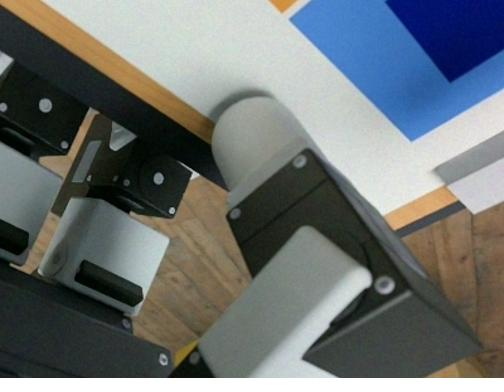

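Request:
move:
  arm1: {"joints": {"hand_thumb_mcp": -0.01}}

Request:
move:
  arm1: {"joints": {"hand_thumb_ipl": -0.47}}
  arm2: {"joints": {"hand_thumb_mcp": -0.03}}

Request:
move:
  arm1: {"joints": {"hand_thumb_mcp": -0.06}}
  cameras: ["arm1_cam_wrist", "arm2_cam_wrist"]

Scene clock: 296.40 s.
Joint torques (N m): arm1=[-1.96 -10.87 13.52 -0.16 0.09 -0.16] | arm2=[0.62 -12.69 12.29 -0.05 0.09 0.08] | arm3=[0.62 -15.27 9.72 -0.01 0.11 0.11]
Motor temperatures (°C): arm1=[24 26 37 24 24 26] | arm2=[27 24 35 27 24 23] | arm3=[26 29 33 24 24 24]
Heat: arm1: hottest joint3_rad 37 °C; arm2: hottest joint3_rad 35 °C; arm3: hottest joint3_rad 33 °C.
move: arm1 done
Joint velocities: within noise
arm1.joint_positions: joint1_rad=-1.606 joint2_rad=+1.646 joint3_rad=+1.555 joint4_rad=-1.620 joint5_rad=-0.002 joint6_rad=-0.003 hand_index_mcp=+0.115 hand_index_abd=+0.003 hand_index_pip=-0.367 hand_index_dip=+0.696 hand_middle_mcp=+0.128 hand_middle_abd=+0.001 hand_middle_pip=-0.364 hand_middle_dip=+0.697 hand_ring_mcp=+0.171 hand_ring_abd=+0.001 hand_ring_pip=-0.405 hand_ring_dip=+0.699 hand_thumb_cmc=-0.568 hand_thumb_axl=+0.677 hand_thumb_mcp=-0.018 hand_thumb_ipl=-0.643 hand_current_limit=+0.750 hand_speed=-0.750
arm1.joint_status: all done
arm1.hand_state: goal,goal,goal,goal,blocked,goal,goal,goal,blocked,goal,goal,goal,goal,goal,goal,goal
arm1.index_mcp_current_ma: 28
arm1.index_abd_current_ma: 1
arm1.index_pip_current_ma: 4
arm1.index_dip_current_ma: 0
arm1.middle_mcp_current_ma: 50
arm1.middle_abd_current_ma: 0
arm1.middle_pip_current_ma: 7
arm1.middle_dip_current_ma: 1
arm1.ring_mcp_current_ma: 60
arm1.ring_abd_current_ma: 0
arm1.ring_pip_current_ma: 12
arm1.ring_dip_current_ma: 2
arm1.thumb_cmc_current_ma: 1
arm1.thumb_axl_current_ma: 0
arm1.thumb_mcp_current_ma: -12
arm1.thumb_ipl_current_ma: -1
arm1.hand_goal_index_mcp: 0.096
arm1.hand_goal_index_abd: 0.000
arm1.hand_goal_index_pip: -0.372
arm1.hand_goal_index_dip: 0.696
arm1.hand_goal_middle_mcp: 0.100
arm1.hand_goal_middle_abd: 0.000
arm1.hand_goal_middle_pip: -0.372
arm1.hand_goal_middle_dip: 0.696
arm1.hand_goal_ring_mcp: 0.140
arm1.hand_goal_ring_abd: 0.000
arm1.hand_goal_ring_pip: -0.416
arm1.hand_goal_ring_dip: 0.696
arm1.hand_goal_thumb_cmc: -0.570
arm1.hand_goal_thumb_axl: 0.678
arm1.hand_goal_thumb_mcp: -0.010
arm1.hand_goal_thumb_ipl: -0.642
arm1.hand: x=-0.0179 y=+0.6056 z=+0.9952 quat_wxyz=(-0.077, +0.985, +0.154, -0.013) (m; scene frame)
arm1.hand_target: x=-0.0152 y=+0.5907 z=+1.0109 quat_wxyz=(-0.060, +0.986, +0.158, -0.010) (m; scene frame)
arm1.hand_status: not commanded
arm2, arm3: as last shown
arm2.joint_positions: joint1_rad=-1.225 joint2_rad=+1.628 joint3_rad=+1.375 joint4_rad=-1.519 joint5_rad=-0.004 joint6_rad=+0.052 hand_index_mcp=+0.155 hand_index_abd=-0.001 hand_index_pip=-0.356 hand_index_dip=+0.704 hand_middle_mcp=+0.146 hand_middle_abd=+0.001 hand_middle_pip=-0.362 hand_middle_dip=+0.700 hand_ring_mcp=+0.163 hand_ring_abd=+0.001 hand_ring_pip=-0.409 hand_ring_dip=+0.698 hand_thumb_cmc=-0.568 hand_thumb_axl=+0.680 hand_thumb_mcp=-0.007 hand_thumb_ipl=-0.641 hand_current_limit=+0.750 hand_speed=-0.750
arm2.index_mcp_current_ma: 126
arm2.middle_mcp_current_ma: 85
pictures: none

Scene clock: 297.10 s.
Joint torques (N m): arm1=[-2.08 -10.99 13.52 -0.09 0.09 -0.17] | arm2=[0.56 -12.63 12.29 -0.06 0.07 0.07] | arm3=[0.67 -15.27 9.72 0.01 0.11 0.11]
Motor temperatures (°C): arm1=[24 26 37 24 24 26] | arm2=[27 24 35 27 24 23] | arm3=[26 29 33 24 24 24]
Heat: arm1: hottest joint3_rad 37 °C; arm2: hottest joint3_rad 35 °C; arm3: hottest joint3_rad 33 °C.
move: arm1 off_target; arm2 done
Joint velocities: within noise
arm1.joint_positions: joint1_rad=-1.606 joint2_rad=+1.646 joint3_rad=+1.555 joint4_rad=-1.622 joint5_rad=-0.002 joint6_rad=-0.003 hand_index_mcp=+0.118 hand_index_abd=+0.003 hand_index_pip=-0.352 hand_index_dip=+0.706 hand_middle_mcp=+0.128 hand_middle_abd=+0.001 hand_middle_pip=-0.353 hand_middle_dip=+0.705 hand_ring_mcp=+0.171 hand_ring_abd=+0.001 hand_ring_pip=-0.400 hand_ring_dip=+0.703 hand_thumb_cmc=-0.568 hand_thumb_axl=+0.677 hand_thumb_mcp=-0.033 hand_thumb_ipl=-0.524 hand_current_limit=+0.750 hand_speed=-0.750
arm1.joint_status: hand_thumb_ipl off_target (ended at -0.524, target -0.470)
arm1.hand_state: blocked,goal,goal,goal,blocked,goal,goal,goal,blocked,goal,goal,goal,goal,goal,blocked,blocked
arm1.index_mcp_current_ma: 35
arm1.index_abd_current_ma: 1
arm1.index_pip_current_ma: 28
arm1.index_dip_current_ma: 11
arm1.middle_mcp_current_ma: 50
arm1.middle_abd_current_ma: 0
arm1.middle_pip_current_ma: 28
arm1.middle_dip_current_ma: 9
arm1.ring_mcp_current_ma: 60
arm1.ring_abd_current_ma: 0
arm1.ring_pip_current_ma: 21
arm1.ring_dip_current_ma: 6
arm1.thumb_cmc_current_ma: 1
arm1.thumb_axl_current_ma: 0
arm1.thumb_mcp_current_ma: -50
arm1.thumb_ipl_current_ma: -185
arm1.hand_goal_index_mcp: 0.096
arm1.hand_goal_index_abd: 0.000
arm1.hand_goal_index_pip: -0.372
arm1.hand_goal_index_dip: 0.696
arm1.hand_goal_middle_mcp: 0.100
arm1.hand_goal_middle_abd: 0.000
arm1.hand_goal_middle_pip: -0.372
arm1.hand_goal_middle_dip: 0.696
arm1.hand_goal_ring_mcp: 0.140
arm1.hand_goal_ring_abd: 0.000
arm1.hand_goal_ring_pip: -0.416
arm1.hand_goal_ring_dip: 0.696
arm1.hand_goal_thumb_cmc: -0.570
arm1.hand_goal_thumb_axl: 0.678
arm1.hand_goal_thumb_mcp: -0.010
arm1.hand_goal_thumb_ipl: -0.470
arm1.hand: x=-0.0180 y=+0.6061 z=+0.9951 quat_wxyz=(-0.078, +0.985, +0.154, -0.013) (m; scene frame)
arm1.hand_target: x=-0.0153 y=+0.5908 z=+1.0109 quat_wxyz=(-0.060, +0.986, +0.158, -0.010) (m; scene frame)
arm1.hand_status: not commanded
arm2.joint_positions: joint1_rad=-1.225 joint2_rad=+1.628 joint3_rad=+1.375 joint4_rad=-1.519 joint5_rad=-0.003 joint6_rad=+0.052 hand_index_mcp=+0.154 hand_index_abd=-0.001 hand_index_pip=-0.356 hand_index_dip=+0.704 hand_middle_mcp=+0.147 hand_middle_abd=+0.001 hand_middle_pip=-0.361 hand_middle_dip=+0.700 hand_ring_mcp=+0.168 hand_ring_abd=+0.001 hand_ring_pip=-0.408 hand_ring_dip=+0.698 hand_thumb_cmc=-0.568 hand_thumb_axl=+0.680 hand_thumb_mcp=-0.027 hand_thumb_ipl=-0.642 hand_current_limit=+0.750 hand_speed=-0.750
arm2.joint_status: all done
arm2.hand_state: blocked,goal,goal,goal,blocked,goal,goal,goal,blocked,goal,goal,goal,goal,goal,goal,goal
arm2.index_mcp_current_ma: 120
arm2.index_abd_current_ma: -3
arm2.index_pip_current_ma: 62
arm2.index_dip_current_ma: 28
arm2.middle_mcp_current_ma: 91
arm2.middle_abd_current_ma: 2
arm2.middle_pip_current_ma: 40
arm2.middle_dip_current_ma: 14
arm2.ring_mcp_current_ma: 93
arm2.ring_abd_current_ma: 2
arm2.ring_pip_current_ma: 31
arm2.ring_dip_current_ma: 8
arm2.thumb_cmc_current_ma: 8
arm2.thumb_axl_current_ma: 8
arm2.thumb_mcp_current_ma: 15
arm2.thumb_ipl_current_ma: 1
arm2.hand_goal_index_mcp: 0.126
arm2.hand_goal_index_abd: 0.000
arm2.hand_goal_index_pip: -0.372
arm2.hand_goal_index_dip: 0.696
arm2.hand_goal_middle_mcp: 0.126
arm2.hand_goal_middle_abd: 0.000
arm2.hand_goal_middle_pip: -0.372
arm2.hand_goal_middle_dip: 0.696
arm2.hand_goal_ring_mcp: 0.146
arm2.hand_goal_ring_abd: 0.000
arm2.hand_goal_ring_pip: -0.416
arm2.hand_goal_ring_dip: 0.696
arm2.hand_goal_thumb_cmc: -0.570
arm2.hand_goal_thumb_axl: 0.678
arm2.hand_goal_thumb_mcp: -0.030
arm2.hand_goal_thumb_ipl: -0.642
arm2.hand: x=+0.0530 y=+0.4957 z=+1.0089 quat_wxyz=(-0.017, +0.155, -0.983, +0.100) (m; scene frame)
arm2.hand_target: x=+0.0428 y=+0.5146 z=+1.0354 quat_wxyz=(-0.011, +0.158, -0.985, +0.068) (m; scene frame)
arm2.hand_status: not commanded
arm3: as last shown
pictures: none

Scene clock: 297.60 s.
Joint torques (N m): arm1=[-2.08 -10.87 13.52 -0.06 0.09 -0.16] | arm2=[0.56 -12.63 12.29 -0.05 0.03 0.07] | arm3=[0.67 -15.27 9.72 0.01 0.1 0.11]
Motor temperatures (°C): arm1=[24 26 37 24 24 26] | arm2=[27 24 35 27 24 23] | arm3=[26 29 33 24 24 24]
Heat: arm1: hottest joint3_rad 37 °C; arm2: hottest joint3_rad 35 °C; arm3: hottest joint3_rad 33 °C.
move: arm1 done
Joint velocities: within noise
arm1.joint_positions: joint1_rad=-1.606 joint2_rad=+1.646 joint3_rad=+1.555 joint4_rad=-1.622 joint5_rad=-0.002 joint6_rad=-0.003 hand_index_mcp=+0.125 hand_index_abd=+0.003 hand_index_pip=-0.350 hand_index_dip=+0.706 hand_middle_mcp=+0.131 hand_middle_abd=+0.001 hand_middle_pip=-0.350 hand_middle_dip=+0.706 hand_ring_mcp=+0.171 hand_ring_abd=+0.001 hand_ring_pip=-0.398 hand_ring_dip=+0.703 hand_thumb_cmc=-0.568 hand_thumb_axl=+0.677 hand_thumb_mcp=-0.056 hand_thumb_ipl=-0.499 hand_current_limit=+0.750 hand_speed=-0.750
arm1.joint_status: all done
arm1.hand_state: blocked,goal,blocked,goal,blocked,goal,blocked,goal,blocked,goal,goal,goal,goal,goal,goal,blocked
arm1.index_mcp_current_ma: 53
arm1.index_abd_current_ma: 1
arm1.index_pip_current_ma: 32
arm1.index_dip_current_ma: 11
arm1.middle_mcp_current_ma: 58
arm1.middle_abd_current_ma: 0
arm1.middle_pip_current_ma: 33
arm1.middle_dip_current_ma: 10
arm1.ring_mcp_current_ma: 60
arm1.ring_abd_current_ma: 0
arm1.ring_pip_current_ma: 24
arm1.ring_dip_current_ma: 7
arm1.thumb_cmc_current_ma: 1
arm1.thumb_axl_current_ma: 0
arm1.thumb_mcp_current_ma: 4
arm1.thumb_ipl_current_ma: -74
arm1.hand_goal_index_mcp: 0.096
arm1.hand_goal_index_abd: 0.000
arm1.hand_goal_index_pip: -0.372
arm1.hand_goal_index_dip: 0.696
arm1.hand_goal_middle_mcp: 0.100
arm1.hand_goal_middle_abd: 0.000
arm1.hand_goal_middle_pip: -0.372
arm1.hand_goal_middle_dip: 0.696
arm1.hand_goal_ring_mcp: 0.140
arm1.hand_goal_ring_abd: 0.000
arm1.hand_goal_ring_pip: -0.416
arm1.hand_goal_ring_dip: 0.696
arm1.hand_goal_thumb_cmc: -0.570
arm1.hand_goal_thumb_axl: 0.678
arm1.hand_goal_thumb_mcp: -0.060
arm1.hand_goal_thumb_ipl: -0.470
arm1.on_its_own: hand_thumb_ipl moved +0.026 toward your old target -0.470
arm1.hand: x=-0.0180 y=+0.6061 z=+0.9951 quat_wxyz=(-0.078, +0.985, +0.154, -0.013) (m; scene frame)
arm1.hand_target: x=-0.0152 y=+0.5908 z=+1.0109 quat_wxyz=(-0.060, +0.986, +0.158, -0.010) (m; scene frame)
arm1.hand_status: not commanded
arm2: as last shown
arm2.joint_positions: joint1_rad=-1.225 joint2_rad=+1.628 joint3_rad=+1.375 joint4_rad=-1.519 joint5_rad=-0.003 joint6_rad=+0.052 hand_index_mcp=+0.154 hand_index_abd=-0.001 hand_index_pip=-0.356 hand_index_dip=+0.704 hand_middle_mcp=+0.149 hand_middle_abd=+0.001 hand_middle_pip=-0.359 hand_middle_dip=+0.701 hand_ring_mcp=+0.170 hand_ring_abd=+0.001 hand_ring_pip=-0.403 hand_ring_dip=+0.701 hand_thumb_cmc=-0.568 hand_thumb_axl=+0.680 hand_thumb_mcp=-0.026 hand_thumb_ipl=-0.643 hand_current_limit=+0.750 hand_speed=-0.750
arm2.index_abd_current_ma: -2
arm2.middle_mcp_current_ma: 97
arm2.middle_pip_current_ma: 49
arm2.middle_dip_current_ma: 16
arm2.ring_mcp_current_ma: 105
arm2.ring_pip_current_ma: 48
arm2.ring_dip_current_ma: 19
arm2.thumb_cmc_current_ma: 6
arm2.thumb_axl_current_ma: 6
arm2.thumb_mcp_current_ma: 19
arm2.thumb_ipl_current_ma: -3
arm2.hand: x=+0.0532 y=+0.4958 z=+1.0089 quat_wxyz=(-0.017, +0.155, -0.983, +0.100) (m; scene frame)
arm3.joint_positions: joint1_rad=-0.904 joint2_rad=+1.502 joint3_rad=+1.208 joint4_rad=-1.158 joint5_rad=-0.005 joint6_rad=+0.545 hand_index_mcp=+0.752 hand_index_abd=-0.003 hand_index_pip=+0.574 hand_index_dip=+0.693 hand_middle_mcp=+0.753 hand_middle_abd=-0.003 hand_middle_pip=+0.578 hand_middle_dip=+0.698 hand_ring_mcp=+0.753 hand_ring_abd=-0.002 hand_ring_pip=+0.578 hand_ring_dip=+0.698 hand_thumb_cmc=-0.569 hand_thumb_axl=+0.679 hand_thumb_mcp=+0.166 hand_thumb_ipl=+0.166 hand_current_limit=+0.750 hand_speed=-0.900
arm3.joint_status: not commanded
arm3.hand_state: goal,goal,goal,goal,goal,goal,goal,goal,goal,goal,goal,goal,goal,goal,goal,goal
arm3.index_mcp_current_ma: -4
arm3.index_abd_current_ma: -4
arm3.index_pip_current_ma: -4
arm3.index_dip_current_ma: -5
arm3.middle_mcp_current_ma: -2
arm3.middle_abd_current_ma: -4
arm3.middle_pip_current_ma: 3
arm3.middle_dip_current_ma: 3
arm3.ring_mcp_current_ma: -1
arm3.ring_abd_current_ma: -2
arm3.ring_pip_current_ma: 3
arm3.ring_dip_current_ma: 4
arm3.thumb_cmc_current_ma: 2
arm3.thumb_axl_current_ma: 3
arm3.thumb_mcp_current_ma: -10
arm3.thumb_ipl_current_ma: -5
arm3.hand_goal_index_mcp: 0.754
arm3.hand_goal_index_abd: 0.000
arm3.hand_goal_index_pip: 0.576
arm3.hand_goal_index_dip: 0.696
arm3.hand_goal_middle_mcp: 0.754
arm3.hand_goal_middle_abd: 0.000
arm3.hand_goal_middle_pip: 0.576
arm3.hand_goal_middle_dip: 0.696
arm3.hand_goal_ring_mcp: 0.754
arm3.hand_goal_ring_abd: 0.000
arm3.hand_goal_ring_pip: 0.576
arm3.hand_goal_ring_dip: 0.696
arm3.hand_goal_thumb_cmc: -0.570
arm3.hand_goal_thumb_axl: 0.678
arm3.hand_goal_thumb_mcp: 0.170
arm3.hand_goal_thumb_ipl: 0.168
arm3.hand: x=-0.1949 y=-0.6542 z=+1.0342 quat_wxyz=(-0.027, +0.070, +0.996, +0.055) (m; scene frame)
arm3.hand_target: x=-0.1936 y=-0.6602 z=+1.0308 quat_wxyz=(-0.023, +0.073, +0.996, +0.048) (m; scene frame)
arm3.hand_status: not commanded
pictures: arm1_cam_wrist, arm2_cam_wrist
Images, in order (width x height): arm1_cam_wrist 672x504, arm2_cam_wrist 672x504.

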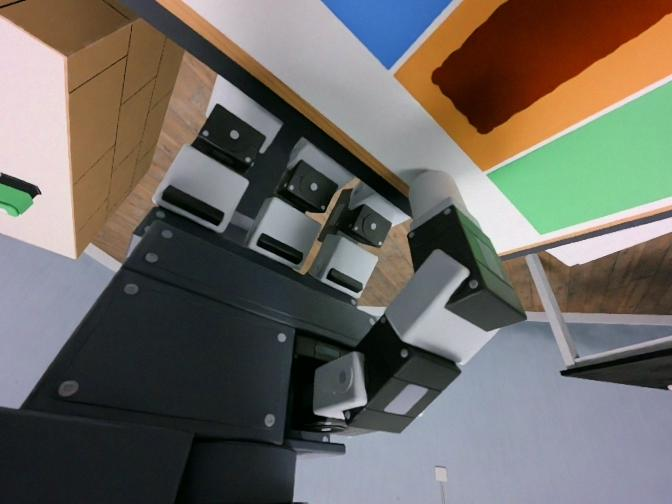

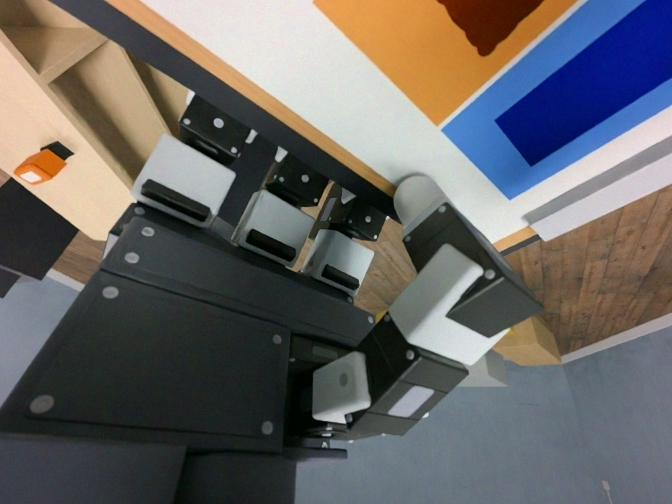

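Request:
move:
  arm1: {"joints": {"hand_thumb_mcp": -0.02}}

Request:
move:
  arm1: {"joints": {"hand_thumb_ipl": -0.42}}

Request:
move:
  arm1: {"joints": {"hand_thumb_mcp": -0.09}}
  cameras: ["arm1_cam_wrist"]

Scene clock: 298.57 s.
Joint torques (N m): arm1=[-2.08 -10.93 13.5 -0.09 0.08 -0.16] | arm2=[0.62 -12.69 12.29 -0.05 0.03 0.07] | arm3=[0.67 -15.27 9.7 0.01 0.11 0.11]
Motor temperatures (°C): arm1=[24 26 37 24 24 26] | arm2=[27 24 35 27 24 23] | arm3=[26 29 33 24 24 24]
Heat: arm1: hottest joint3_rad 37 °C; arm2: hottest joint3_rad 35 °C; arm3: hottest joint3_rad 33 °C.
move: arm1 off_target
Joint velocities: within noise
arm1.joint_positions: joint1_rad=-1.606 joint2_rad=+1.646 joint3_rad=+1.555 joint4_rad=-1.622 joint5_rad=-0.002 joint6_rad=-0.003 hand_index_mcp=+0.125 hand_index_abd=+0.003 hand_index_pip=-0.350 hand_index_dip=+0.707 hand_middle_mcp=+0.131 hand_middle_abd=+0.001 hand_middle_pip=-0.350 hand_middle_dip=+0.706 hand_ring_mcp=+0.171 hand_ring_abd=+0.001 hand_ring_pip=-0.398 hand_ring_dip=+0.703 hand_thumb_cmc=-0.568 hand_thumb_axl=+0.677 hand_thumb_mcp=-0.053 hand_thumb_ipl=-0.499 hand_current_limit=+0.750 hand_speed=-0.750
arm1.joint_status: hand_thumb_mcp off_target (ended at -0.053, target -0.020)
arm1.hand_state: blocked,goal,blocked,goal,blocked,goal,blocked,goal,blocked,goal,goal,goal,goal,goal,blocked,blocked
arm1.index_mcp_current_ma: 53
arm1.index_abd_current_ma: 1
arm1.index_pip_current_ma: 32
arm1.index_dip_current_ma: 12
arm1.middle_mcp_current_ma: 58
arm1.middle_abd_current_ma: 0
arm1.middle_pip_current_ma: 33
arm1.middle_dip_current_ma: 10
arm1.ring_mcp_current_ma: 60
arm1.ring_abd_current_ma: 0
arm1.ring_pip_current_ma: 24
arm1.ring_dip_current_ma: 7
arm1.thumb_cmc_current_ma: 1
arm1.thumb_axl_current_ma: 0
arm1.thumb_mcp_current_ma: -84
arm1.thumb_ipl_current_ma: -74
arm1.hand_goal_index_mcp: 0.096
arm1.hand_goal_index_abd: 0.000
arm1.hand_goal_index_pip: -0.372
arm1.hand_goal_index_dip: 0.696
arm1.hand_goal_middle_mcp: 0.100
arm1.hand_goal_middle_abd: 0.000
arm1.hand_goal_middle_pip: -0.372
arm1.hand_goal_middle_dip: 0.696
arm1.hand_goal_ring_mcp: 0.140
arm1.hand_goal_ring_abd: 0.000
arm1.hand_goal_ring_pip: -0.416
arm1.hand_goal_ring_dip: 0.696
arm1.hand_goal_thumb_cmc: -0.570
arm1.hand_goal_thumb_axl: 0.678
arm1.hand_goal_thumb_mcp: -0.020
arm1.hand_goal_thumb_ipl: -0.470
arm1.hand: x=-0.0180 y=+0.6061 z=+0.9951 quat_wxyz=(-0.078, +0.985, +0.154, -0.013) (m; scene frame)
arm1.hand_target: x=-0.0152 y=+0.5908 z=+1.0109 quat_wxyz=(-0.060, +0.986, +0.158, -0.010) (m; scene frame)
arm1.hand_status: not commanded
arm2, arm3: as last shown
pictures: none

Scene clock: 299.07 s.
Joint torques (N m): arm1=[-2.08 -10.81 13.52 -0.09 0.09 -0.16] | arm2=[0.5 -12.63 12.29 -0.06 0.02 0.07] | arm3=[0.67 -15.27 9.73 0.01 0.11 0.11]
Motor temperatures (°C): arm1=[24 26 37 24 24 26] | arm2=[27 24 35 27 24 23] | arm3=[26 29 33 24 24 24]
Heat: arm1: hottest joint3_rad 37 °C; arm2: hottest joint3_rad 35 °C; arm3: hottest joint3_rad 33 °C.
move: arm1 off_target
Joint velocities: within noise
arm1.joint_positions: joint1_rad=-1.606 joint2_rad=+1.646 joint3_rad=+1.555 joint4_rad=-1.622 joint5_rad=-0.002 joint6_rad=-0.003 hand_index_mcp=+0.125 hand_index_abd=+0.003 hand_index_pip=-0.348 hand_index_dip=+0.708 hand_middle_mcp=+0.131 hand_middle_abd=+0.001 hand_middle_pip=-0.349 hand_middle_dip=+0.707 hand_ring_mcp=+0.171 hand_ring_abd=+0.001 hand_ring_pip=-0.398 hand_ring_dip=+0.704 hand_thumb_cmc=-0.568 hand_thumb_axl=+0.677 hand_thumb_mcp=-0.054 hand_thumb_ipl=-0.491 hand_current_limit=+0.750 hand_speed=-0.750
arm1.joint_status: hand_thumb_ipl off_target (ended at -0.491, target -0.420)
arm1.hand_state: blocked,goal,blocked,goal,blocked,goal,blocked,goal,blocked,goal,goal,goal,goal,goal,blocked,blocked
arm1.index_mcp_current_ma: 53
arm1.index_abd_current_ma: 1
arm1.index_pip_current_ma: 36
arm1.index_dip_current_ma: 14
arm1.middle_mcp_current_ma: 58
arm1.middle_abd_current_ma: 0
arm1.middle_pip_current_ma: 36
arm1.middle_dip_current_ma: 12
arm1.ring_mcp_current_ma: 60
arm1.ring_abd_current_ma: 0
arm1.ring_pip_current_ma: 25
arm1.ring_dip_current_ma: 7
arm1.thumb_cmc_current_ma: 1
arm1.thumb_axl_current_ma: 0
arm1.thumb_mcp_current_ma: -90
arm1.thumb_ipl_current_ma: -273
arm1.hand_goal_index_mcp: 0.096
arm1.hand_goal_index_abd: 0.000
arm1.hand_goal_index_pip: -0.372
arm1.hand_goal_index_dip: 0.696
arm1.hand_goal_middle_mcp: 0.100
arm1.hand_goal_middle_abd: 0.000
arm1.hand_goal_middle_pip: -0.372
arm1.hand_goal_middle_dip: 0.696
arm1.hand_goal_ring_mcp: 0.140
arm1.hand_goal_ring_abd: 0.000
arm1.hand_goal_ring_pip: -0.416
arm1.hand_goal_ring_dip: 0.696
arm1.hand_goal_thumb_cmc: -0.570
arm1.hand_goal_thumb_axl: 0.678
arm1.hand_goal_thumb_mcp: -0.020
arm1.hand_goal_thumb_ipl: -0.420
arm1.hand: x=-0.0180 y=+0.6061 z=+0.9951 quat_wxyz=(-0.078, +0.985, +0.154, -0.013) (m; scene frame)
arm1.hand_target: x=-0.0152 y=+0.5908 z=+1.0109 quat_wxyz=(-0.060, +0.986, +0.158, -0.010) (m; scene frame)
arm1.hand_status: not commanded
arm2, arm3: as last shown
arm2.joint_positions: joint1_rad=-1.225 joint2_rad=+1.628 joint3_rad=+1.375 joint4_rad=-1.519 joint5_rad=-0.002 joint6_rad=+0.052 hand_index_mcp=+0.154 hand_index_abd=-0.001 hand_index_pip=-0.356 hand_index_dip=+0.704 hand_middle_mcp=+0.149 hand_middle_abd=+0.001 hand_middle_pip=-0.359 hand_middle_dip=+0.701 hand_ring_mcp=+0.172 hand_ring_abd=+0.001 hand_ring_pip=-0.403 hand_ring_dip=+0.701 hand_thumb_cmc=-0.568 hand_thumb_axl=+0.680 hand_thumb_mcp=-0.026 hand_thumb_ipl=-0.643 hand_current_limit=+0.750 hand_speed=-0.750
arm2.middle_mcp_current_ma: 99
arm2.ring_mcp_current_ma: 111
arm2.thumb_mcp_current_ma: 20
pictures: none

Scene clock: 299.60 s.
Joint torques (N m): arm1=[-2.02 -10.81 13.52 -0.08 0.07 -0.16] | arm2=[0.5 -12.69 12.29 -0.05 0 0.07] | arm3=[0.62 -15.27 9.72 -0.01 0.11 0.11]
Motor temperatures (°C): arm1=[24 26 37 24 24 26] | arm2=[27 24 35 27 24 23] | arm3=[26 29 33 24 24 24]
Heat: arm1: hottest joint3_rad 37 °C; arm2: hottest joint3_rad 35 °C; arm3: hottest joint3_rad 33 °C.
move: arm1 done
Joint velocities: within noise
arm1.joint_positions: joint1_rad=-1.606 joint2_rad=+1.646 joint3_rad=+1.555 joint4_rad=-1.622 joint5_rad=-0.001 joint6_rad=-0.003 hand_index_mcp=+0.133 hand_index_abd=+0.003 hand_index_pip=-0.344 hand_index_dip=+0.708 hand_middle_mcp=+0.134 hand_middle_abd=+0.001 hand_middle_pip=-0.346 hand_middle_dip=+0.707 hand_ring_mcp=+0.171 hand_ring_abd=+0.001 hand_ring_pip=-0.397 hand_ring_dip=+0.704 hand_thumb_cmc=-0.568 hand_thumb_axl=+0.677 hand_thumb_mcp=-0.084 hand_thumb_ipl=-0.459 hand_current_limit=+0.750 hand_speed=-0.750
arm1.joint_status: all done
arm1.hand_state: blocked,goal,blocked,goal,blocked,goal,blocked,goal,blocked,goal,goal,goal,goal,goal,goal,blocked
arm1.index_mcp_current_ma: 77
arm1.index_abd_current_ma: 1
arm1.index_pip_current_ma: 46
arm1.index_dip_current_ma: 15
arm1.middle_mcp_current_ma: 69
arm1.middle_abd_current_ma: 0
arm1.middle_pip_current_ma: 43
arm1.middle_dip_current_ma: 12
arm1.ring_mcp_current_ma: 60
arm1.ring_abd_current_ma: 0
arm1.ring_pip_current_ma: 27
arm1.ring_dip_current_ma: 8
arm1.thumb_cmc_current_ma: 1
arm1.thumb_axl_current_ma: 0
arm1.thumb_mcp_current_ma: 8
arm1.thumb_ipl_current_ma: -116
arm1.hand_goal_index_mcp: 0.096
arm1.hand_goal_index_abd: 0.000
arm1.hand_goal_index_pip: -0.372
arm1.hand_goal_index_dip: 0.696
arm1.hand_goal_middle_mcp: 0.100
arm1.hand_goal_middle_abd: 0.000
arm1.hand_goal_middle_pip: -0.372
arm1.hand_goal_middle_dip: 0.696
arm1.hand_goal_ring_mcp: 0.140
arm1.hand_goal_ring_abd: 0.000
arm1.hand_goal_ring_pip: -0.416
arm1.hand_goal_ring_dip: 0.696
arm1.hand_goal_thumb_cmc: -0.570
arm1.hand_goal_thumb_axl: 0.678
arm1.hand_goal_thumb_mcp: -0.090
arm1.hand_goal_thumb_ipl: -0.420
arm1.on_its_own: hand_thumb_ipl moved +0.032 toward your old target -0.420
arm1.hand: x=-0.0181 y=+0.6061 z=+0.9951 quat_wxyz=(-0.078, +0.985, +0.154, -0.013) (m; scene frame)
arm1.hand_target: x=-0.0152 y=+0.5908 z=+1.0109 quat_wxyz=(-0.060, +0.986, +0.158, -0.010) (m; scene frame)
arm1.hand_status: not commanded
arm2, arm3: as last shown
arm2.joint_positions: joint1_rad=-1.225 joint2_rad=+1.628 joint3_rad=+1.375 joint4_rad=-1.519 joint5_rad=-0.002 joint6_rad=+0.052 hand_index_mcp=+0.154 hand_index_abd=-0.001 hand_index_pip=-0.356 hand_index_dip=+0.704 hand_middle_mcp=+0.151 hand_middle_abd=+0.001 hand_middle_pip=-0.357 hand_middle_dip=+0.702 hand_ring_mcp=+0.176 hand_ring_abd=+0.001 hand_ring_pip=-0.400 hand_ring_dip=+0.704 hand_thumb_cmc=-0.569 hand_thumb_axl=+0.679 hand_thumb_mcp=-0.025 hand_thumb_ipl=-0.643 hand_current_limit=+0.750 hand_speed=-0.750
arm2.middle_mcp_current_ma: 109
arm2.middle_pip_current_ma: 58
arm2.middle_dip_current_ma: 20
arm2.ring_mcp_current_ma: 133
arm2.ring_pip_current_ma: 63
arm2.ring_dip_current_ma: 29
arm2.thumb_cmc_current_ma: 5
arm2.thumb_axl_current_ma: 4
arm2.thumb_mcp_current_ma: 21
arm2.thumb_ipl_current_ma: -5
arm2.hand: x=+0.0533 y=+0.4958 z=+1.0090 quat_wxyz=(-0.018, +0.155, -0.983, +0.100) (m; scene frame)
pictures: arm1_cam_wrist
Images, in order (width x height): arm1_cam_wrist 672x504.

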